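# Fit a sandpaper strip onto a hand sander

## Task

Put the sandpaper strip on the hand sander with each of its two ends tucked beneath the sander's clamps, so that the paper sits straight and tight against the sander's base on every side.

## Robot and tools

Robot: two arms, left_arm and right_arm, each ending in a five-hinge-group dexterous hand. right_arm has a right hand and left_arm its mirror-image left hand. Each hand has three fingers (index, middle, ring) and a thumb, driven by sixteen motors. Fingertips carry rubber caps; the rest is hard plastic. A fixed mast sticks out at the wrist on the palm side and can strike things.

Frames. Scene frame: origin at table-top height midway between the nominal bases, +z up, +x out over the table, left_arm on the +y side. Calibrated bases: left_arm at (-0.034, +0.448, +0.028) m, right_arm at (-0.006, -0.412, +0.028) m. Reported positions, quaternions and velocities are in the scene frame and may be off by a few cm. Hand point axes (right hand): +z along straight fingers toward the tips, +x across the palm away from the thumb, +y out of the palm's face. On the left hand +x points toward the thumb instead.

The 48-number row (used by execute_actions and move). One flat list covering both arms, every value in [-1, 1]: left dx, dy, dz, rx, ry, rz; left hand's 16 motors; left current_limit; left speed; then the same 24 for the right arm. Pose part: an offset, not a pose, measured from that arm's Hand target at the start of the action or move, along the Hand target's own axes. 1.0 = 0.6 m for dx/dy/dz and 180 degrees for rx/ry/rz, which form one rotation vector. All six zeros = stay at the Hand target. Commanded orientation is clipped to within 32 degrees of the measured one each step. Hand part: absolute goal angles, each scaled linearly between the hinge's two stops; 0 is a real goal, not 'no change'. To leave a hand alone, send back its hand_goal, hand_current_limit and hand_speed. Motor order: index_abd, index_mcp, index_pip, index_dip, middle_abd, middle_mcp, middle_pip, middle_dip, ring_abd, ring_mcp, ring_pip, ring_dip, thumb_cmc, thumb_axl, thumb_mcp, thumb_ipl. Open hand: 0, -0.75, -0.58, -0.70 for each finger, then -0.71, -0.68, -0.23, -0.17 for the thumb. Larger values bend fingers toward the palm and swing the thumb in front of it. current_limit maps -1..+1 to 0..550 mA (floor 11 mA); speed sets motor goal speed to (speed+1)/2 of 8.5 rad/s. Start values +0.4 and -0.6; both persist until changed.

execute_actions: actions is a list of actions; each action is a table of up to 15 rows, one row per 1/30 s; a short table repeats its last row to fill 15. Every row counts from the same start pose, so rows are not cumulative, but each new action starts from the updated Hand target. cameras: list of names, ["all"], or []; images come back by default only with an empty actions list.

move: target is one 48-number row or a list of up to 15 rows, all offsets from the same starting Hand targets. Straight-line paths, ending together, at most 10 s total. speed: m/s, 0.002 to 3.6, default 0.25 (turning up to twice that in rad/s); one value or one per target. blend: corner rounding in m for lists; 0 stops at each target. stop_force: 3 to 120 N, both arms; ends an arm's path when its wrist sensor feels that much resistance along the motion (not reliable for light loose objects or while the hand rotates; leave it out when backing away from a contact). zero: with stop_force, true re-zeros moving arms first; false keeps the old zero. blocking=false returns early (not with stop_force). The result adds a 'move:' line: done, off_target, moving, held or fault, plus limits such as paced or held.

wait: seconds 0 to 10, arms hold their last command. stop: brakes a running move. zoom_image: camera name and region [x0, y0, x1, y1] in pixels, at most 504 by 504, from the newest images. zero_wrist_force: arm = left_arm or right_arm. finished_scene: ends the scene permanently (scene 1). Cameras: cam_high, cam_low, cam_end_a, cam_end_b, cam_far, cam_left_wrist, cam_right_wrist, all 672x504.

Results: end_effector_position (m), end_effector_quat_wxyz, velocities (omitted when joints read 'within noise'), Hand target (the base for the next offsets; the hand often rests a little short of it, so send the gap as an offset), joint positions and torques, Wrist force/torque in end-effector axes (force from the surface into the arm), plus a peak line. Per hand: hand_goal, hand_measured, hand_current_ma, hand_state per motor (moving, goal, blocked, overload), hand_current_limit, hand_speed. Fault and MOTOR HOT lines warn of stops.

Avoid: letting the sander or paper fall or leave the table; hitting fixed or heavy things; commanding targets past a firm contact (arms are stiff and fault); net force near 150 N or joint torque at limits (135 N m big joints, 25.2 N m wrist joints); any press or grip between the two hands; finger motors at 495 mA or more for 5 s (shutdown); paths near an arm's own base; long holds at full reach (overheating, brake stop at 85 °C). Faults stop an arm for 10 s or more and drop hand commands sent meanwhile. Move slowly near contact and release parts only when they are at rest.

Each tool is called after "Request:" as name(argument=value, ...), one argument or row to a line, values as JSON.

## Session

Request:
execute_actions(
  actions=[],
)

Scene clock: 0.00 s.
left_arm: end_effector_position=(+0.5000, +0.2082, +0.3568) hand_goal=(+0.000, -0.754, -0.576, -0.696, +0.000, -0.754, -0.576, -0.696, +0.000, -0.754, -0.576, -0.696, -0.714, -0.678, -0.226, -0.168) hand_measured=(+0.000, -0.754, -0.576, -0.696, +0.000, -0.754, -0.576, -0.696, +0.000, -0.754, -0.576, -0.696, -0.714, -0.678, -0.226, -0.168) hand_current_ma=(+0, +0, +0, +0, +0, +0, +0, +0, +0, +0, +0, +0, +0, +0, +0, +0) hand_state=(goal, goal, goal, goal, goal, goal, goal, goal, goal, goal, goal, goal, goal, goal, goal, goal) hand_current_limit=0.40 hand_speed=-0.60 end_effector_quat_wxyz=(+0.524, +0.652, -0.161, +0.524) | right_arm: end_effector_position=(+0.7201, -0.6169, +0.2108) hand_goal=(+0.000, -0.754, -0.576, -0.696, +0.000, -0.754, -0.576, -0.696, +0.000, -0.754, -0.576, -0.696, -0.714, -0.678, -0.226, -0.168) hand_measured=(+0.000, -0.754, -0.576, -0.696, +0.000, -0.754, -0.576, -0.696, +0.000, -0.754, -0.576, -0.696, -0.714, -0.678, -0.226, -0.168) hand_current_ma=(+0, +0, +0, +0, +0, +0, +0, +0, +0, +0, +0, +0, +0, +0, +0, +0) hand_state=(goal, goal, goal, goal, goal, goal, goal, goal, goal, goal, goal, goal, goal, goal, goal, goal) hand_current_limit=0.40 hand_speed=-0.60 end_effector_quat_wxyz=(-0.055, +0.685, +0.557, +0.467)
Joint positions: left_arm=[3.425 -2.288 -1.873 1.347 0.31 0.714] | right_arm=[-0.767 -1.107 1.828 -2.344 -0.593 -0.502]
Joint velocities: within noise
Joint torques (N m): no reading
Motor temperatures (°C): left_arm=[30 29 28 35 35 39] | right_arm=[27 31 31 37 34 37]
Wrist force (N): no reading
Wrist torque (N m): no reading
Wrist force, peak (N): no reading
Hand target: left_arm +0.5000, +0.2082, +0.3568; +0.524, +0.652, -0.161, +0.524 | right_arm +0.7201, -0.6169, +0.2108; -0.055, +0.685, +0.557, +0.467

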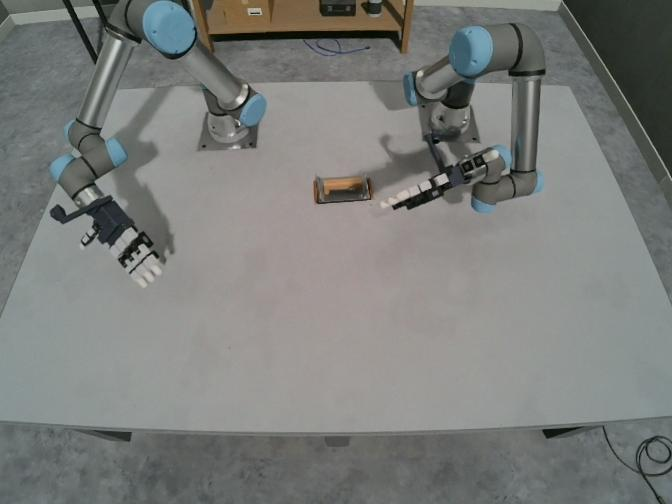

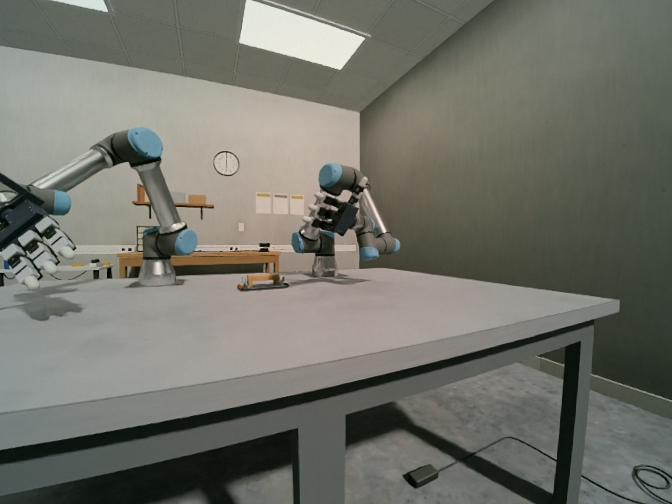

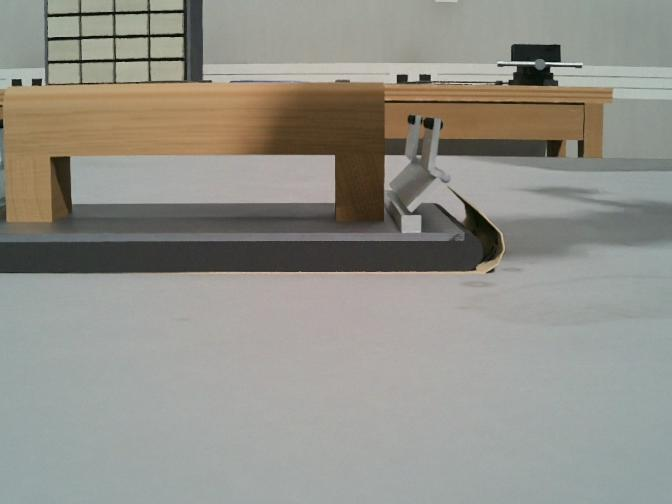

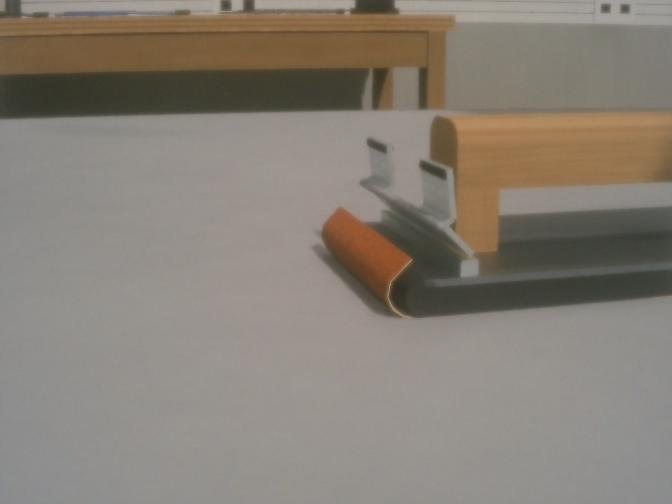

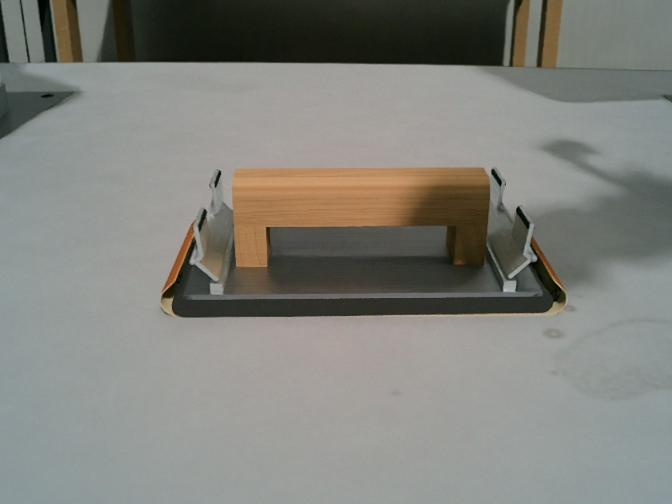

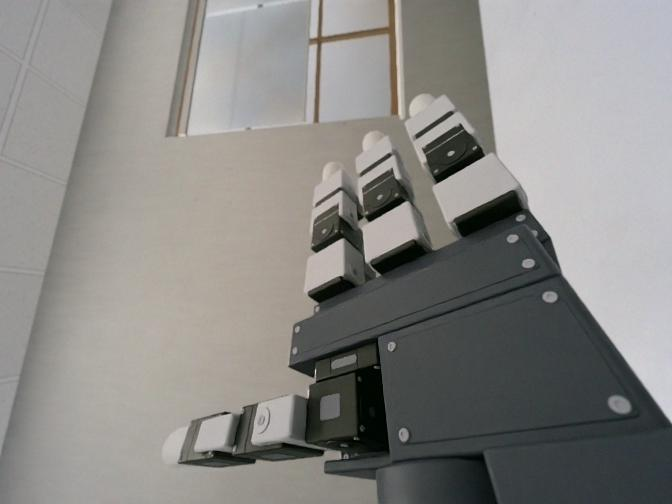

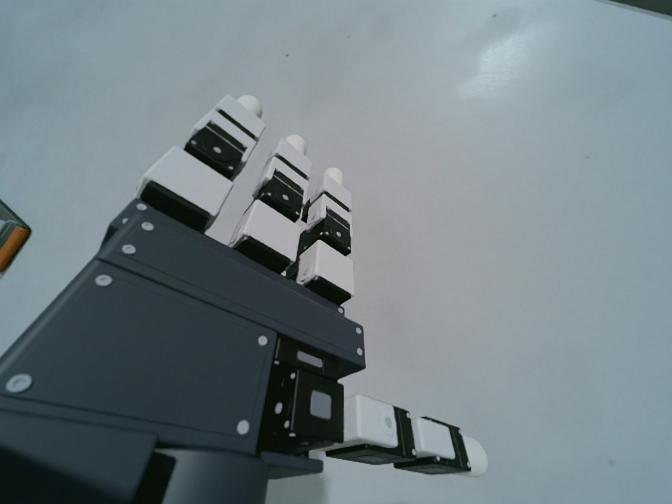

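Request:
zoom_image(
  camera="cam_high",
  region=[290, 150, 400, 230],
)

Request:
zoom_image(
  camera="cam_far",
  region=[140, 140, 360, 340],
)

Request:
zoom_image(
  camera="cam_far",
  region=[400, 140, 620, 340],
)

Request:
zoom_image(
  camera="cam_end_b",
  region=[290, 100, 540, 340],
)

Request:
zoom_image(
  camera="cam_end_a",
  region=[340, 90, 560, 300],
)

Scaled by 4.582 from the camera's 672x504 image, which has a finer 960x720 frame.

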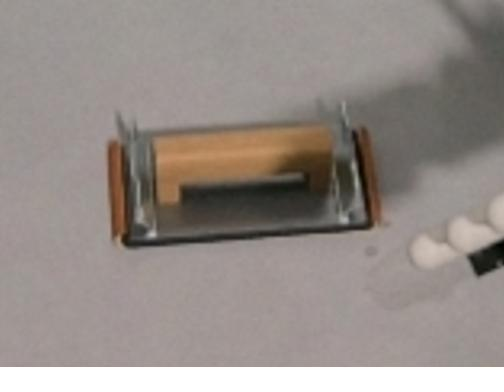

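Scaled by 2.291 from the camera's 672x504 image, which has a finer 960x720 frame.

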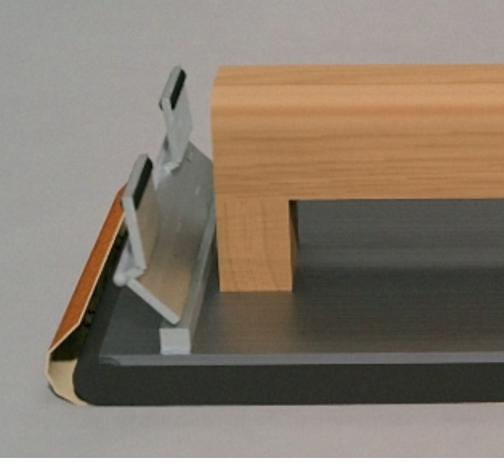

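Scaled by 2.291 from the camera's 672x504 image, which has a finer 960x720 frame.

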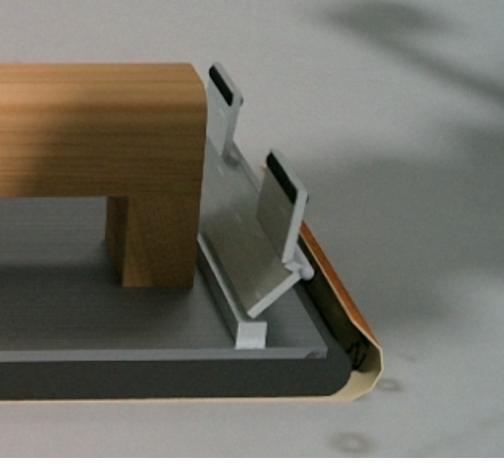

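Scaled by 2.016 from the camera's 672x504 image, which has a finer 960x720 frame.

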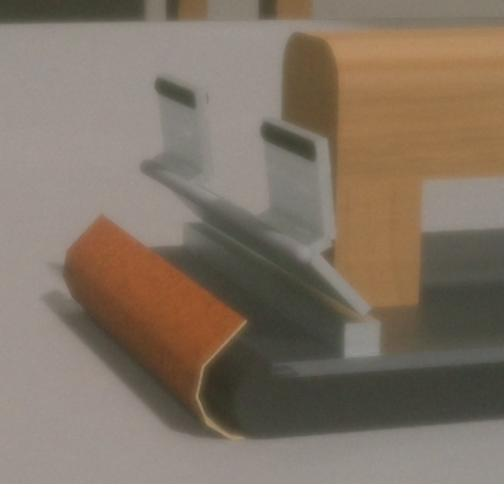

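Scaled by 2.291 from the camera's 672x504 image, which has a finer 960x720 frame.

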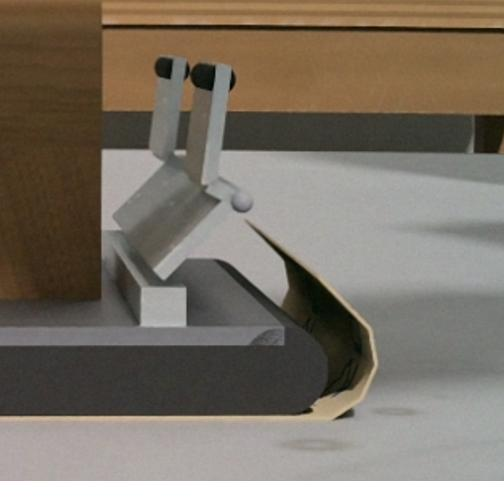

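Request:
zoom_image(
  camera="cam_end_a",
  region=[380, 170, 520, 290],
)

Request:
zoom_image(
  camera="cam_end_a",
  region=[380, 100, 480, 200],
)

Request:
zoom_image(
  camera="cam_end_b",
  region=[310, 120, 490, 330],
)

Request:
zoom_image(
  camera="cam_far",
  region=[150, 160, 260, 330],
)

Request:
zoom_image(
  camera="cam_far",
  region=[470, 160, 580, 330],
)

Scaled by 3.600 from the camera's 672x504 image, which has a finer 960x720 frame.

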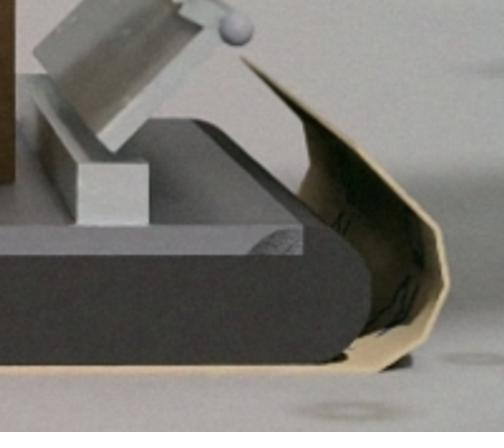

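Scaled by 5.040 from the camera's 672x504 image, which has a finer 960x720 frame.

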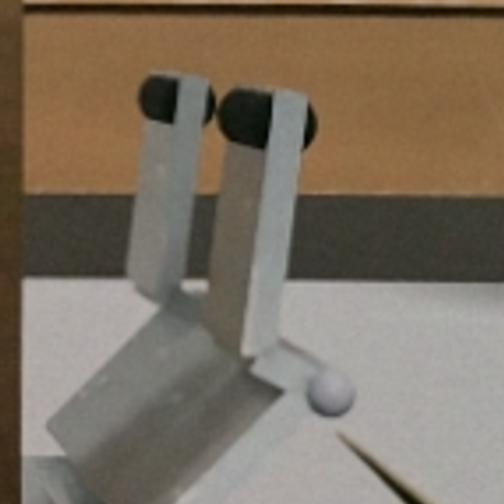

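Scaled by 2.400 from the camera's 672x504 image, which has a finer 960x720 frame.

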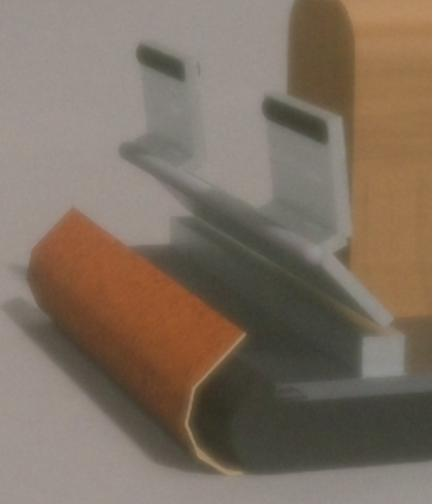

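Scaled by 2.965 from the camera's 672x504 image, which has a finer 960x720 frame.

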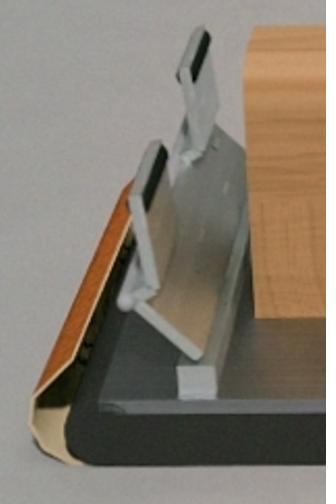

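Scaled by 2.965 from the camera's 672x504 image, which has a finer 960x720 frame.

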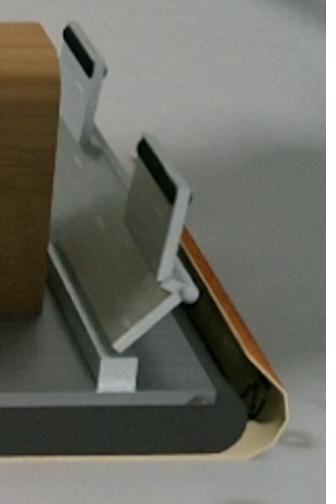

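Request:
zoom_image(
  camera="cam_far",
  region=[155, 210, 235, 320],
)

Request:
zoom_image(
  camera="cam_far",
  region=[500, 210, 580, 320],
)

Request:
zoom_image(
  camera="cam_end_b",
  region=[315, 200, 435, 325],
)

Scaled by 4.582 from the camera's 672x504 image, which has a finer 960x720 frame.

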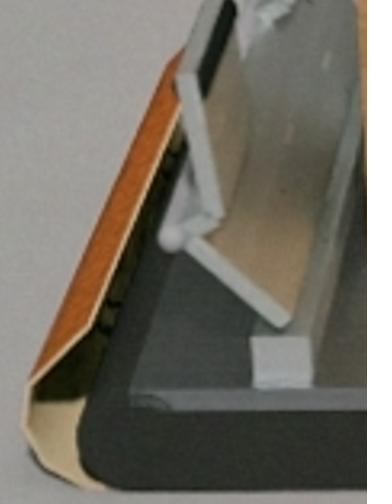

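Scaled by 4.582 from the camera's 672x504 image, which has a finer 960x720 frame.

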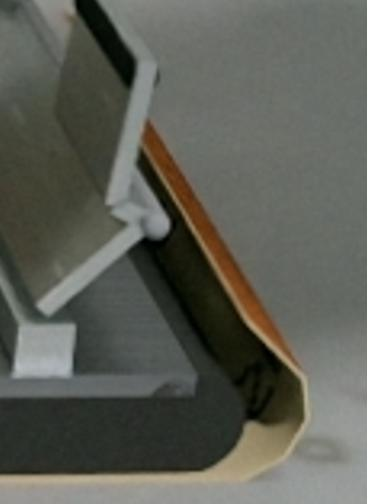

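Scaled by 4.032 from the camera's 672x504 image, which has a finer 960x720 frame.

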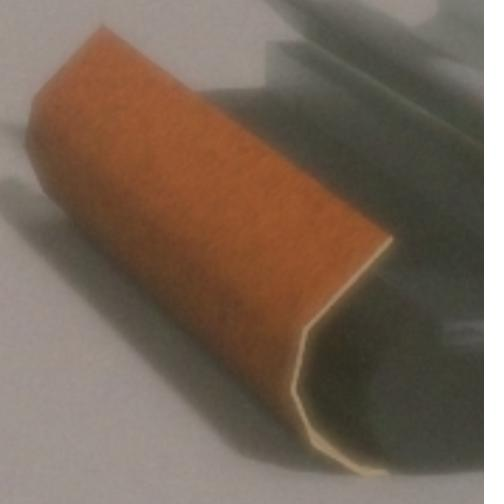

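Request:
move(
  target=[-0.109, 0.161, -0.358, -0.349, -0.193, 0.662, 0, -0.754, -0.576, -0.696, 0, -0.754, -0.576, -0.696, 0, -0.754, -0.576, -0.696, -0.714, -0.678, -0.226, -0.168, 0.4, -0.6, 0, 0, 0, 0, 0, 0, 0, -0.754, -0.576, -0.696, 0, -0.754, -0.576, -0.696, 0, -0.754, -0.576, -0.696, -0.714, -0.678, -0.226, -0.168, 0.4, -0.6],
  speed=0.35,
  cameras=["cam_high", "cam_left_wrist", "cam_far"],
)

Scene clock: 220.83 s.
left_arm: end_effector_position=(+0.2902, +0.3305, +0.3298) hand_goal=(+0.000, -0.754, -0.576, -0.696, +0.000, -0.754, -0.576, -0.696, +0.000, -0.754, -0.576, -0.696, -0.714, -0.678, -0.226, -0.168) hand_measured=(+0.002, -0.748, -0.576, -0.696, +0.002, -0.748, -0.576, -0.696, +0.002, -0.748, -0.576, -0.696, -0.710, -0.678, -0.226, -0.168) hand_current_ma=(+0, +2, +0, +0, +0, +2, +0, +0, +0, +2, +0, +0, +1, +0, +0, +0) hand_state=(goal, goal, goal, goal, goal, goal, goal, goal, goal, goal, goal, goal, goal, goal, goal, goal) hand_current_limit=0.40 hand_speed=-0.60 end_effector_quat_wxyz=(-0.001, +0.001, +0.924, -0.383) | right_arm: end_effector_position=(+0.7201, -0.6169, +0.2108) hand_goal=(+0.000, -0.754, -0.576, -0.696, +0.000, -0.754, -0.576, -0.696, +0.000, -0.754, -0.576, -0.696, -0.714, -0.678, -0.226, -0.168) hand_measured=(+0.000, -0.756, -0.576, -0.696, +0.000, -0.756, -0.576, -0.696, +0.000, -0.756, -0.576, -0.696, -0.716, -0.678, -0.226, -0.168) hand_current_ma=(+0, +0, +0, +0, +0, +0, +0, +0, +0, +0, +0, +0, +0, +0, +0, +0) hand_state=(goal, goal, goal, goal, goal, goal, goal, goal, goal, goal, goal, goal, goal, goal, goal, goal) hand_current_limit=0.40 hand_speed=-0.60 end_effector_quat_wxyz=(-0.055, +0.685, +0.557, +0.467)
Joint positions: left_arm=[3.527 -1.653 -1.732 1.481 -0.845 2.05] | right_arm=[-0.767 -1.107 1.828 -2.344 -0.593 -0.502]
Joint torques (N m): left_arm=[10.77 36.27 4.42 -0.93 -0.09 1.76] | right_arm=[0.95 -36.41 -16.01 -3.22 1.63 -0.24]
Wrist force (N): left_arm=[-1.3 -2.6 -4.4] | right_arm=[-0.1 -0.1 -0.1]
Wrist torque (N m): left_arm=[-0.01 0.20 -0.20] | right_arm=[0.00 0.00 -0.01]
Wrist force, peak (N): left_arm=[-1.7 -2.4 -4.6] | right_arm=[-0.5 -0.4 -0.2]
Hand target: left_arm +0.2902, +0.3306, +0.3298; -0.001, +0.001, +0.924, -0.383 | right_arm +0.7201, -0.6169, +0.2108; -0.055, +0.685, +0.557, +0.467
Off the commanded pose: left_arm 0.000 m, 0 deg | right_arm 0.000 m, 0 deg.
move: done
Images, in order (width x height): cam_high 672x504, cam_far 672x504, cam_left_wrist 672x504.

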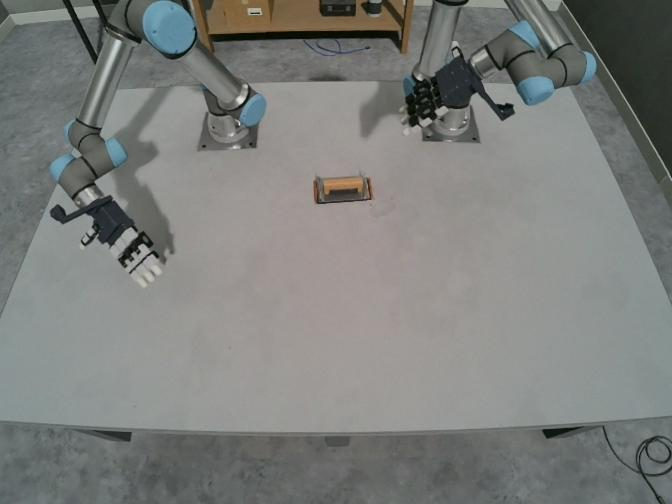

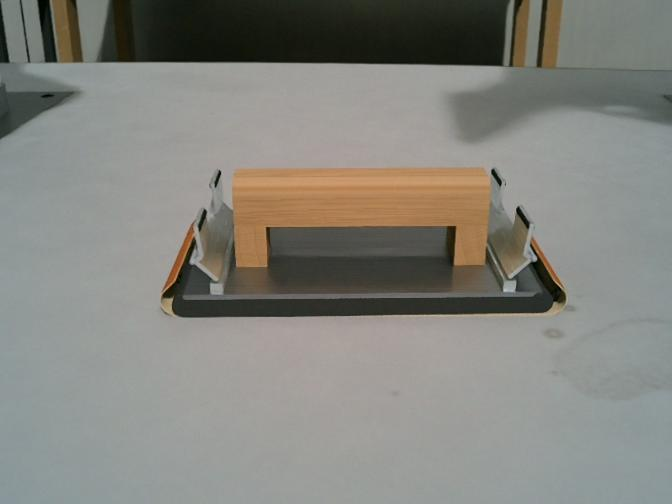

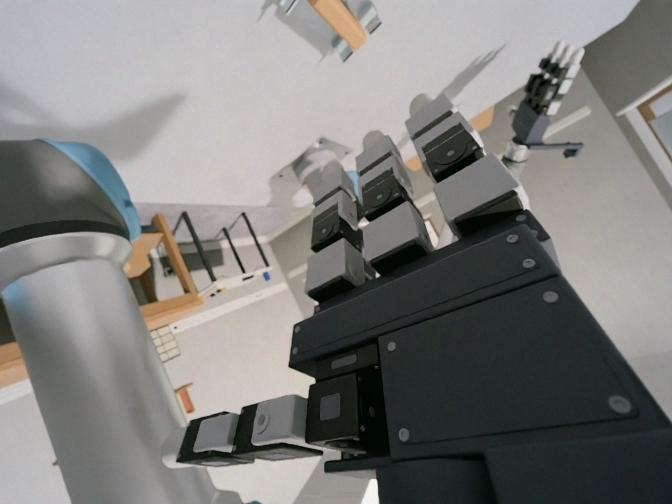

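Request:
move(
  target=[0.0637, 0.353, 0.267, -0.0278, 0, 0, 0, -0.75, 1.0, 0.17, 0, -1.0, -0.58, -0.70, 0, -0.75, 1.0, 0.17, -0.714, -0.678, -0.226, -0.168, 0.4, -0.6, 0.759, -0.855, 0.003, 0.1527, -0.1577, 0.5008, 0, -0.75, 1.0, 0.17, 0, -0.754, -0.576, -0.696, 0, -0.75, 1.0, 0.17, -0.714, -0.678, -0.226, -0.168, 0.4, -0.6],
  speed=0.3,
  cameras=["all"],
)

Scene clock: 314.17 s.
left_arm: end_effector_position=(+0.2516, +0.3669, +0.0668) hand_goal=(+0.000, -0.750, +1.000, +0.170, +0.000, -1.000, -0.580, -0.700, +0.000, -0.750, +1.000, +0.170, -0.714, -0.678, -0.226, -0.168) hand_measured=(+0.002, -0.744, +0.994, +0.166, +0.002, -0.980, -0.576, -0.696, +0.002, -0.746, +0.992, +0.166, -0.710, -0.678, -0.224, -0.168) hand_current_ma=(+0, +1, -2, -1, +0, +13, +1, +1, +0, +1, -2, -1, +1, +0, +0, +0) hand_state=(goal, goal, goal, goal, goal, goal, goal, goal, goal, goal, goal, goal, goal, goal, goal, goal) hand_current_limit=0.40 hand_speed=-0.60 end_effector_quat_wxyz=(-0.001, +0.001, +0.940, -0.342) | right_arm: end_effector_position=(+0.2785, -0.0998, +0.3008) hand_goal=(+0.000, -0.750, +1.000, +0.170, +0.000, -0.754, -0.576, -0.696, +0.000, -0.750, +1.000, +0.170, -0.714, -0.678, -0.226, -0.168) hand_measured=(+0.000, -0.748, +0.994, +0.168, +0.000, -0.748, -0.576, -0.696, +0.000, -0.748, +0.994, +0.168, -0.710, -0.678, -0.224, -0.168) hand_current_ma=(+0, +0, -1, +0, +0, +1, +0, +0, +0, +0, -1, +0, +1, +0, +0, +0) hand_state=(goal, goal, goal, goal, goal, goal, goal, goal, goal, goal, goal, goal, goal, goal, goal, goal) hand_current_limit=0.40 hand_speed=-0.60 end_effector_quat_wxyz=(-0.383, +0.924, -0.001, +0.000)
Joint positions: left_arm=[3.628 -1.937 -2.179 2.192 -0.954 2.137] | right_arm=[0.202 -1.883 2.126 -2.04 -0.812 1.896]
Joint torques (N m): left_arm=[10.6 12.14 -4.55 -1.37 0.06 1.95] | right_arm=[8.49 2.56 -14.15 -4.64 -0.44 1.98]
Wrist force (N): left_arm=[-1.7 -2.2 -4.3] | right_arm=[0.4 0.3 0.4]
Wrist torque (N m): left_arm=[0.03 0.27 -0.26] | right_arm=[0.03 -0.09 -0.07]
Wrist force, peak (N): left_arm=[-1.5 -2.6 -4.8] | right_arm=[-1.3 0.7 0.3]
Hand target: left_arm +0.2516, +0.3669, +0.0668; -0.001, +0.001, +0.940, -0.342 | right_arm +0.2785, -0.0998, +0.3008; -0.383, +0.924, -0.001, +0.000
Off the commanded pose: left_arm 0.000 m, 0 deg | right_arm 0.000 m, 0 deg.
move: done

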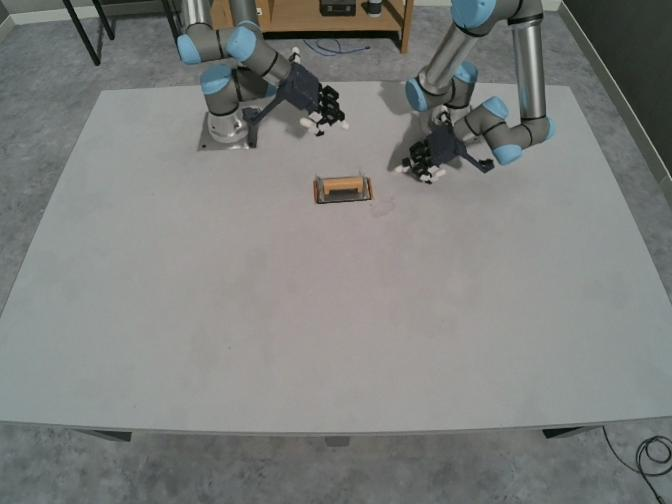

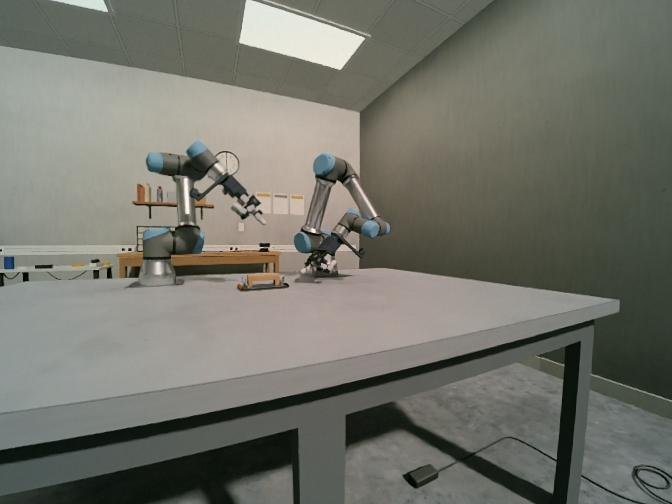

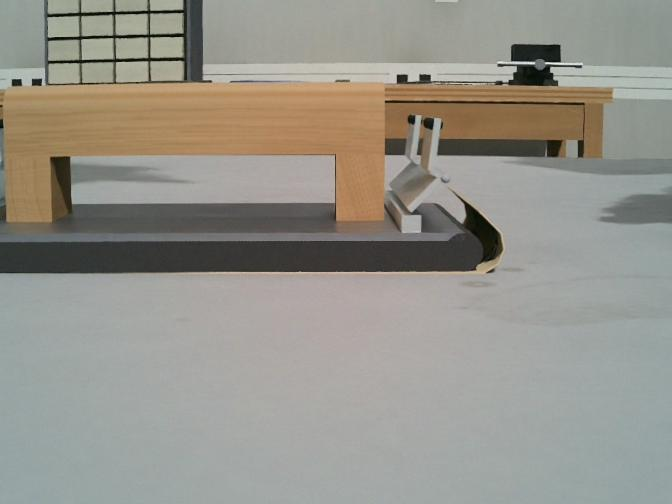

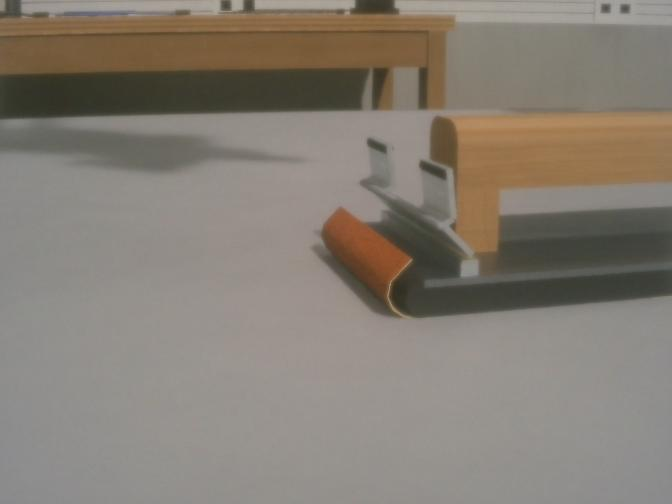

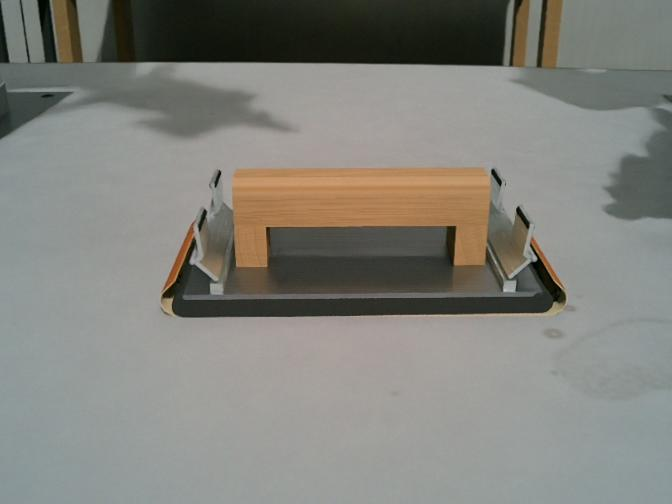

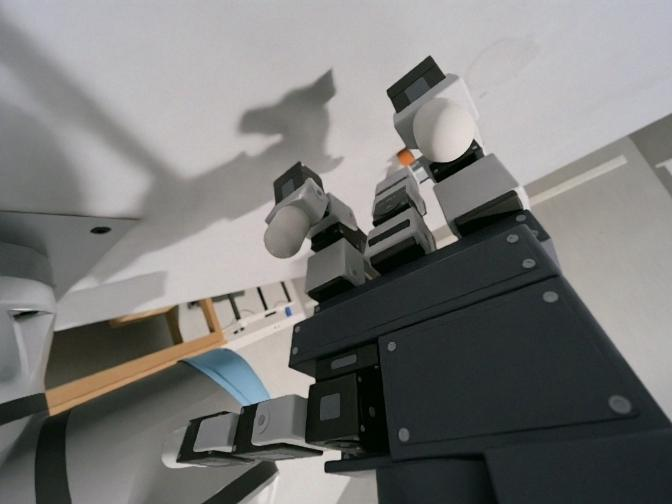

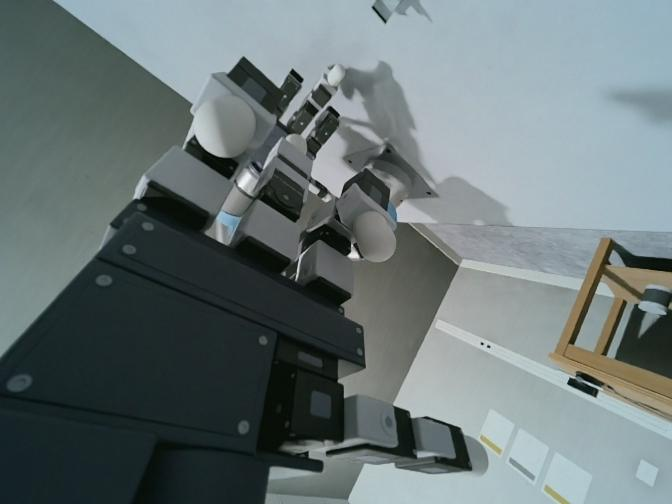

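Request:
zoom_image(
  camera="cam_high",
  region=[300, 110, 510, 220],
)

Scaled by 2.400 from the camera's 672x504 image, which has a finer 960x720 frame.

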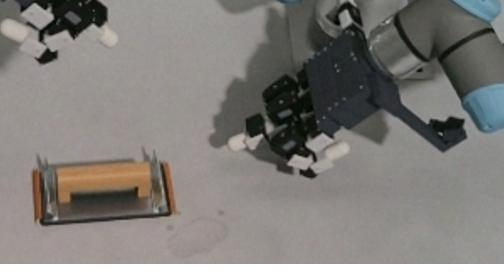

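Request:
move(
  target=[0, -0.0575, 0.0482, 0, 0, 0, 0, -0.75, 1.0, 0.17, 0, -1.0, -0.58, -0.70, 0, -0.75, 1.0, 0.17, -0.714, -0.678, -0.226, -0.168, 0.4, -0.6, 0, 0, 0, 0, 0, 0, 0, -0.75, 1.0, 0.17, 0, -0.754, -0.576, -0.696, 0, -0.75, 1.0, 0.17, -0.714, -0.678, -0.226, -0.168, 0.4, -0.6],
  speed=0.1,
  cameras=["cam_high", "cam_far", "cam_end_a"],
)

Scene clock: 329.50 s.
left_arm: end_effector_position=(+0.2515, +0.3219, +0.0668) hand_goal=(+0.000, -0.750, +1.000, +0.170, +0.000, -1.000, -0.580, -0.700, +0.000, -0.750, +1.000, +0.170, -0.714, -0.678, -0.226, -0.168) hand_measured=(+0.002, -0.744, +0.994, +0.166, +0.002, -0.980, -0.576, -0.696, +0.002, -0.746, +0.992, +0.166, -0.710, -0.678, -0.224, -0.168) hand_current_ma=(+0, +1, -2, -1, +0, +13, +1, +1, +0, +1, -2, -1, +1, +0, +0, +0) hand_state=(goal, goal, goal, goal, goal, goal, goal, goal, goal, goal, goal, goal, goal, goal, goal, goal) hand_current_limit=0.40 hand_speed=-0.60 end_effector_quat_wxyz=(-0.001, +0.001, +0.940, -0.342) | right_arm: end_effector_position=(+0.2785, -0.0998, +0.3008) hand_goal=(+0.000, -0.750, +1.000, +0.170, +0.000, -0.754, -0.576, -0.696, +0.000, -0.750, +1.000, +0.170, -0.714, -0.678, -0.226, -0.168) hand_measured=(+0.000, -0.748, +0.994, +0.168, +0.000, -0.748, -0.576, -0.696, +0.000, -0.748, +0.994, +0.168, -0.710, -0.678, -0.224, -0.168) hand_current_ma=(+0, +0, -1, +0, +0, +1, +0, +0, +0, +0, -1, +0, +1, +0, +0, +0) hand_state=(goal, goal, goal, goal, goal, goal, goal, goal, goal, goal, goal, goal, goal, goal, goal, goal) hand_current_limit=0.40 hand_speed=-0.60 end_effector_quat_wxyz=(-0.383, +0.924, -0.001, +0.000)
Joint positions: left_arm=[3.479 -1.924 -2.156 2.262 -0.91 1.959] | right_arm=[0.203 -1.883 2.126 -2.04 -0.812 1.897]
Joint torques (N m): left_arm=[-8.33 38.92 21.14 -1.5 2.73 -1.54] | right_arm=[9.99 1.21 -13.41 -4.69 -0.43 1.8]
Wrist force (N): left_arm=[-1.6 -2.4 -4.4] | right_arm=[0.3 0.2 0.0]
Wrist torque (N m): left_arm=[0.01 0.26 -0.14] | right_arm=[0.05 -0.07 -0.08]
Wrist force, peak (N): left_arm=[-1.8 -2.1 -4.7] | right_arm=[0.7 0.4 0.4]
Hand target: left_arm +0.2515, +0.3219, +0.0668; -0.001, +0.001, +0.940, -0.342 | right_arm +0.2785, -0.0998, +0.3008; -0.383, +0.924, -0.001, +0.000
Off the commanded pose: left_arm 0.000 m, 0 deg | right_arm 0.000 m, 0 deg.
move: done
Images, in order (width x height): cam_high 672x504, cam_end_a 672x504, cam_far 672x504.

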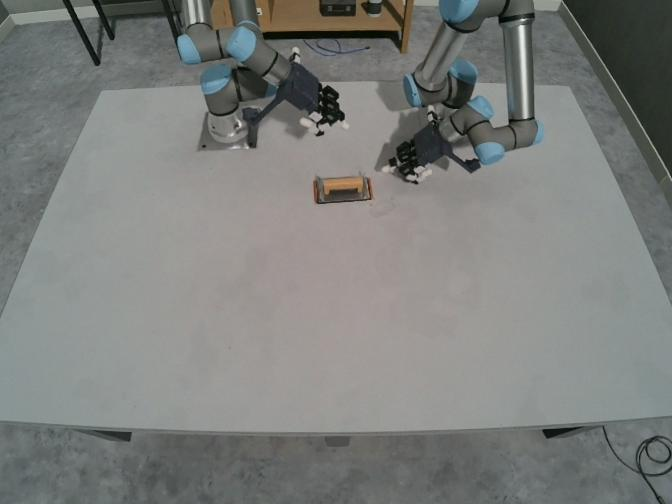

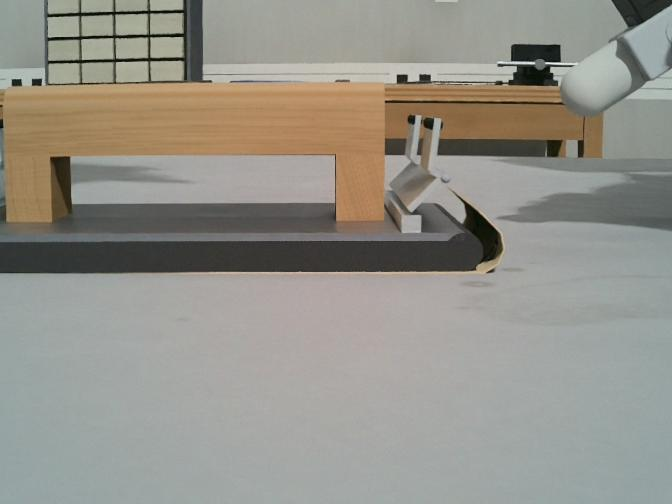

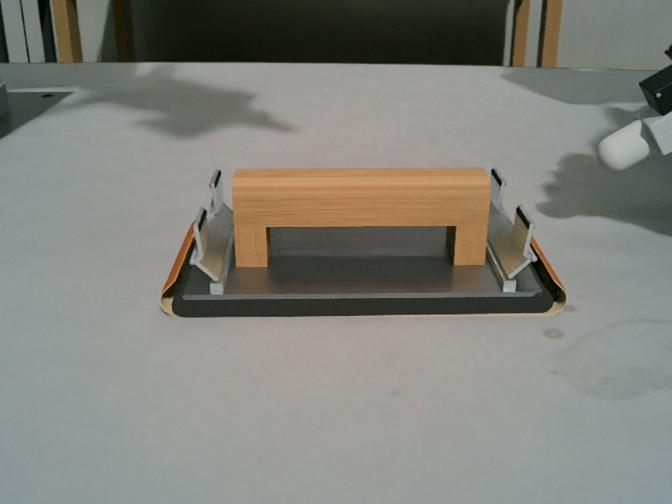

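Request:
move(
  target=[0, 0.0238, 0.0802, 0, 0, 0, 0, -0.75, 1.0, 0.17, 0, -1.0, -0.58, -0.70, 0, -0.75, 1.0, 0.17, -0.714, -0.678, -0.226, -0.168, 0.4, -0.6, 0, 0, 0, 0, 0, 0, 0, -0.75, 1.0, 0.17, 0, -0.754, -0.576, -0.696, 0, -0.75, 1.0, 0.17, -0.714, -0.678, -0.226, -0.168, 0.4, -0.6],
  speed=0.08,
  stop_force=8,
  cameras=["cam_high", "cam_far", "cam_end_a"],
)

Request:
zoom_image(
  camera="cam_high",
  region=[300, 130, 460, 220],
)

Scene clock: 344.20 s.
left_arm: end_effector_position=(+0.2514, +0.3018, +0.0208) hand_goal=(+0.000, -0.750, +1.000, +0.170, +0.000, -1.000, -0.580, -0.700, +0.000, -0.750, +1.000, +0.170, -0.714, -0.678, -0.226, -0.168) hand_measured=(+0.002, -0.744, +0.994, +0.166, +0.002, -0.982, -0.576, -0.696, +0.002, -0.746, +0.992, +0.166, -0.710, -0.678, -0.224, -0.168) hand_current_ma=(+0, +1, -2, -1, +0, +13, +1, +1, +0, +1, -2, -1, +1, +0, +0, +0) hand_state=(goal, goal, goal, goal, goal, goal, goal, goal, goal, goal, goal, goal, goal, goal, goal, goal) hand_current_limit=0.40 hand_speed=-0.60 end_effector_quat_wxyz=(-0.001, +0.001, +0.940, -0.342) | right_arm: end_effector_position=(+0.2785, -0.0998, +0.3008) hand_goal=(+0.000, -0.750, +1.000, +0.170, +0.000, -0.754, -0.576, -0.696, +0.000, -0.750, +1.000, +0.170, -0.714, -0.678, -0.226, -0.168) hand_measured=(+0.000, -0.748, +0.994, +0.168, +0.000, -0.748, -0.576, -0.696, +0.000, -0.748, +0.994, +0.168, -0.710, -0.678, -0.224, -0.168) hand_current_ma=(+0, +0, -1, +0, +0, +1, +0, +0, +0, +0, -1, +0, +1, +0, +0, +0) hand_state=(goal, goal, goal, goal, goal, goal, goal, goal, goal, goal, goal, goal, goal, goal, goal, goal) hand_current_limit=0.40 hand_speed=-0.60 end_effector_quat_wxyz=(-0.383, +0.924, -0.001, +0.000)
Joint positions: left_arm=[3.411 -2.029 -2.161 2.424 -0.895 1.875] | right_arm=[0.203 -1.883 2.126 -2.04 -0.812 1.897]
Joint torques (N m): left_arm=[-9.48 15.99 19.24 -0.99 2.85 -1.38] | right_arm=[10.67 1.9 -15.24 -4.87 -0.53 1.89]
Wrist force (N): left_arm=[-1.6 -2.2 -4.1] | right_arm=[0.2 0.3 0.4]
Wrist torque (N m): left_arm=[0.03 0.26 -0.14] | right_arm=[0.02 -0.07 -0.08]
Wrist force, peak (N): left_arm=[-1.3 -2.4 -4.9] | right_arm=[0.4 0.6 0.5]
Hand target: left_arm +0.2514, +0.3018, +0.0208; -0.001, +0.001, +0.940, -0.342 | right_arm +0.2785, -0.0998, +0.3008; -0.383, +0.924, -0.001, +0.000
Off the commanded pose: left_arm 0.000 m, 0 deg | right_arm 0.000 m, 0 deg.
move: done
Images, in order (width x height): cam_high 672x504, cam_end_a 672x504, cam_far 672x504.

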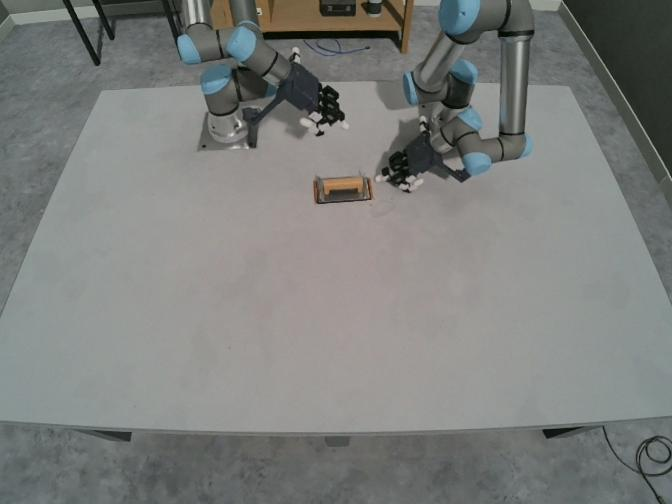

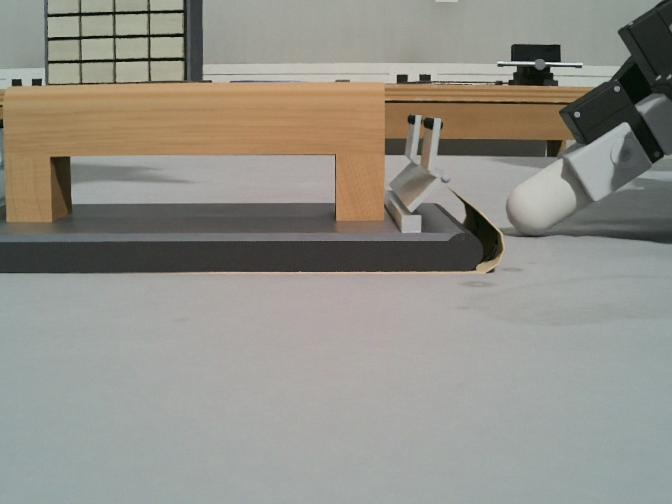

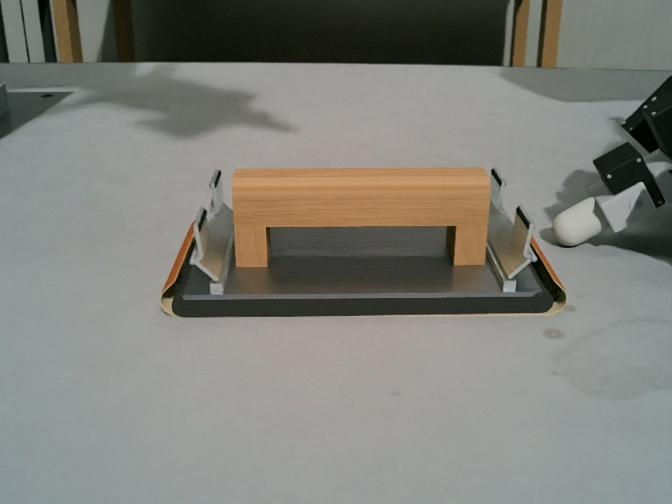

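Scaled by 3.150 from the camera's 672x504 image, which has a finer 960x720 frame.

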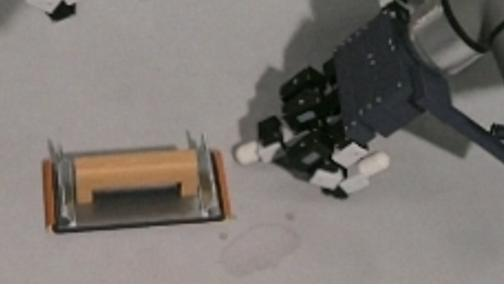

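Request:
move(
  target=[-0.045, -0.0064, 0.0054, 0, -0.0179, -0.0213, 0, -0.75, 1.0, 0.17, 0, -1.0, -0.58, -0.70, 0, -0.75, 1.0, 0.17, -0.714, -0.678, -0.226, -0.168, 0.4, -0.6, 0, 0, 0, 0, 0, 0, 0, -0.75, 1.0, 0.17, 0, -0.754, -0.576, -0.696, 0, -0.75, 1.0, 0.17, -0.714, -0.678, -0.226, -0.168, 0.4, -0.6],
  speed=0.08,
  stop_force=8,
  cameras=["cam_high", "cam_far", "cam_end_a"],
)

Request:
zoom_image(
  camera="cam_high",
  region=[300, 140, 400, 220],
)

Scene clock: 366.90 s.
left_arm: end_effector_position=(+0.2784, +0.2967, +0.0208) hand_goal=(+0.000, -0.750, +1.000, +0.170, +0.000, -1.000, -0.580, -0.700, +0.000, -0.750, +1.000, +0.170, -0.714, -0.678, -0.226, -0.168) hand_measured=(+0.002, -0.744, +0.994, +0.166, +0.002, -0.982, -0.576, -0.696, +0.002, -0.746, +0.992, +0.166, -0.710, -0.678, -0.224, -0.168) hand_current_ma=(+0, +1, -2, -1, +0, +13, +1, +1, +0, +1, -2, -1, +1, +0, +0, +0) hand_state=(goal, goal, goal, goal, goal, goal, goal, goal, goal, goal, goal, goal, goal, goal, goal, goal) hand_current_limit=0.40 hand_speed=-0.60 end_effector_quat_wxyz=(+0.014, -0.040, +0.939, -0.342) | right_arm: end_effector_position=(+0.2785, -0.0998, +0.3008) hand_goal=(+0.000, -0.750, +1.000, +0.170, +0.000, -0.754, -0.576, -0.696, +0.000, -0.750, +1.000, +0.170, -0.714, -0.678, -0.226, -0.168) hand_measured=(+0.000, -0.748, +0.994, +0.168, +0.000, -0.748, -0.576, -0.696, +0.000, -0.748, +0.994, +0.168, -0.710, -0.678, -0.224, -0.168) hand_current_ma=(+0, +0, -1, +0, +0, +1, +0, +0, +0, +0, -1, +0, +1, +0, +0, +0) hand_state=(goal, goal, goal, goal, goal, goal, goal, goal, goal, goal, goal, goal, goal, goal, goal, goal) hand_current_limit=0.40 hand_speed=-0.60 end_effector_quat_wxyz=(-0.383, +0.924, -0.001, +0.000)
Joint positions: left_arm=[3.385 -2.041 -2.093 2.46 -0.878 1.73] | right_arm=[0.203 -1.883 2.126 -2.04 -0.812 1.897]
Joint torques (N m): left_arm=[-8.27 18.6 19.78 -1.25 0.3 -1.47] | right_arm=[10.93 1.52 -14.23 -4.82 -0.27 1.76]
Wrist force (N): left_arm=[-1.5 -2.0 -4.1] | right_arm=[0.2 0.4 0.4]
Wrist torque (N m): left_arm=[0.04 0.24 -0.12] | right_arm=[0.03 -0.07 -0.08]
Wrist force, peak (N): left_arm=[-1.7 -2.3 -4.7] | right_arm=[0.3 0.5 0.7]
Hand target: left_arm +0.2784, +0.2967, +0.0208; +0.014, -0.040, +0.939, -0.342 | right_arm +0.2785, -0.0998, +0.3008; -0.383, +0.924, -0.001, +0.000
Off the commanded pose: left_arm 0.000 m, 0 deg | right_arm 0.000 m, 0 deg.
move: done
Images, in order (width x height): cam_high 672x504, cam_end_a 672x504, cam_far 672x504.

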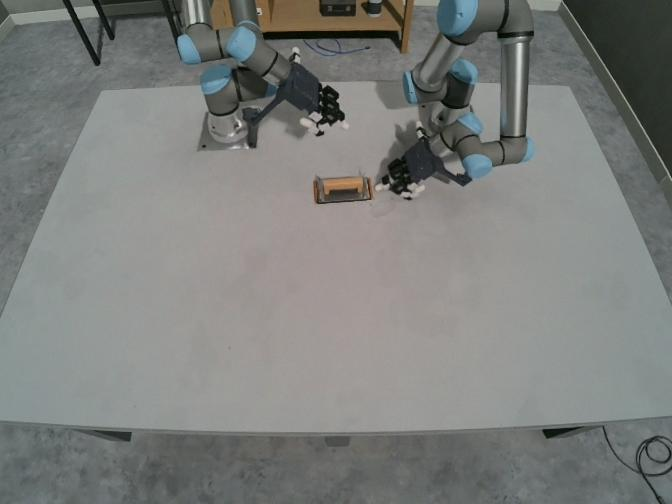

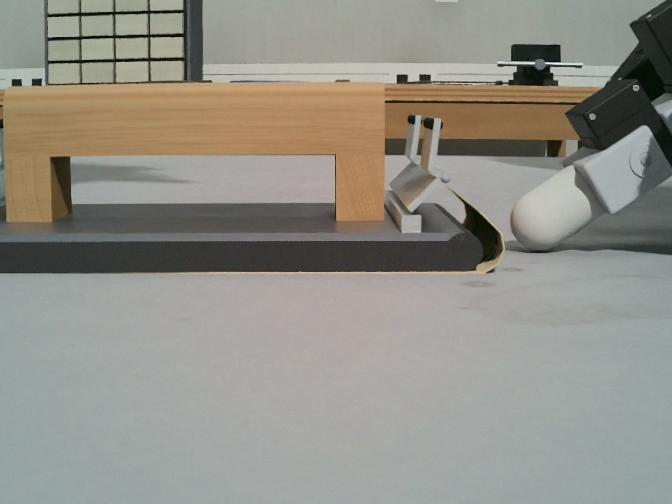

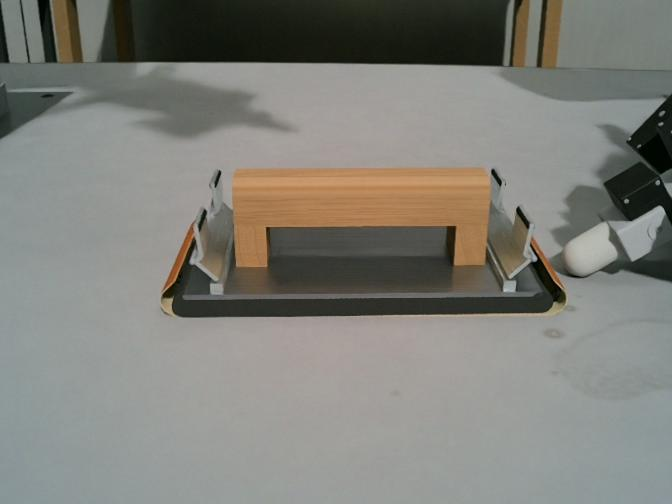

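Scaled by 5.040 from the camera's 672x504 image, which has a finer 960x720 frame.

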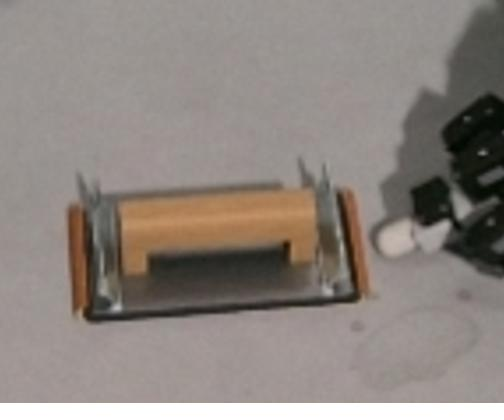

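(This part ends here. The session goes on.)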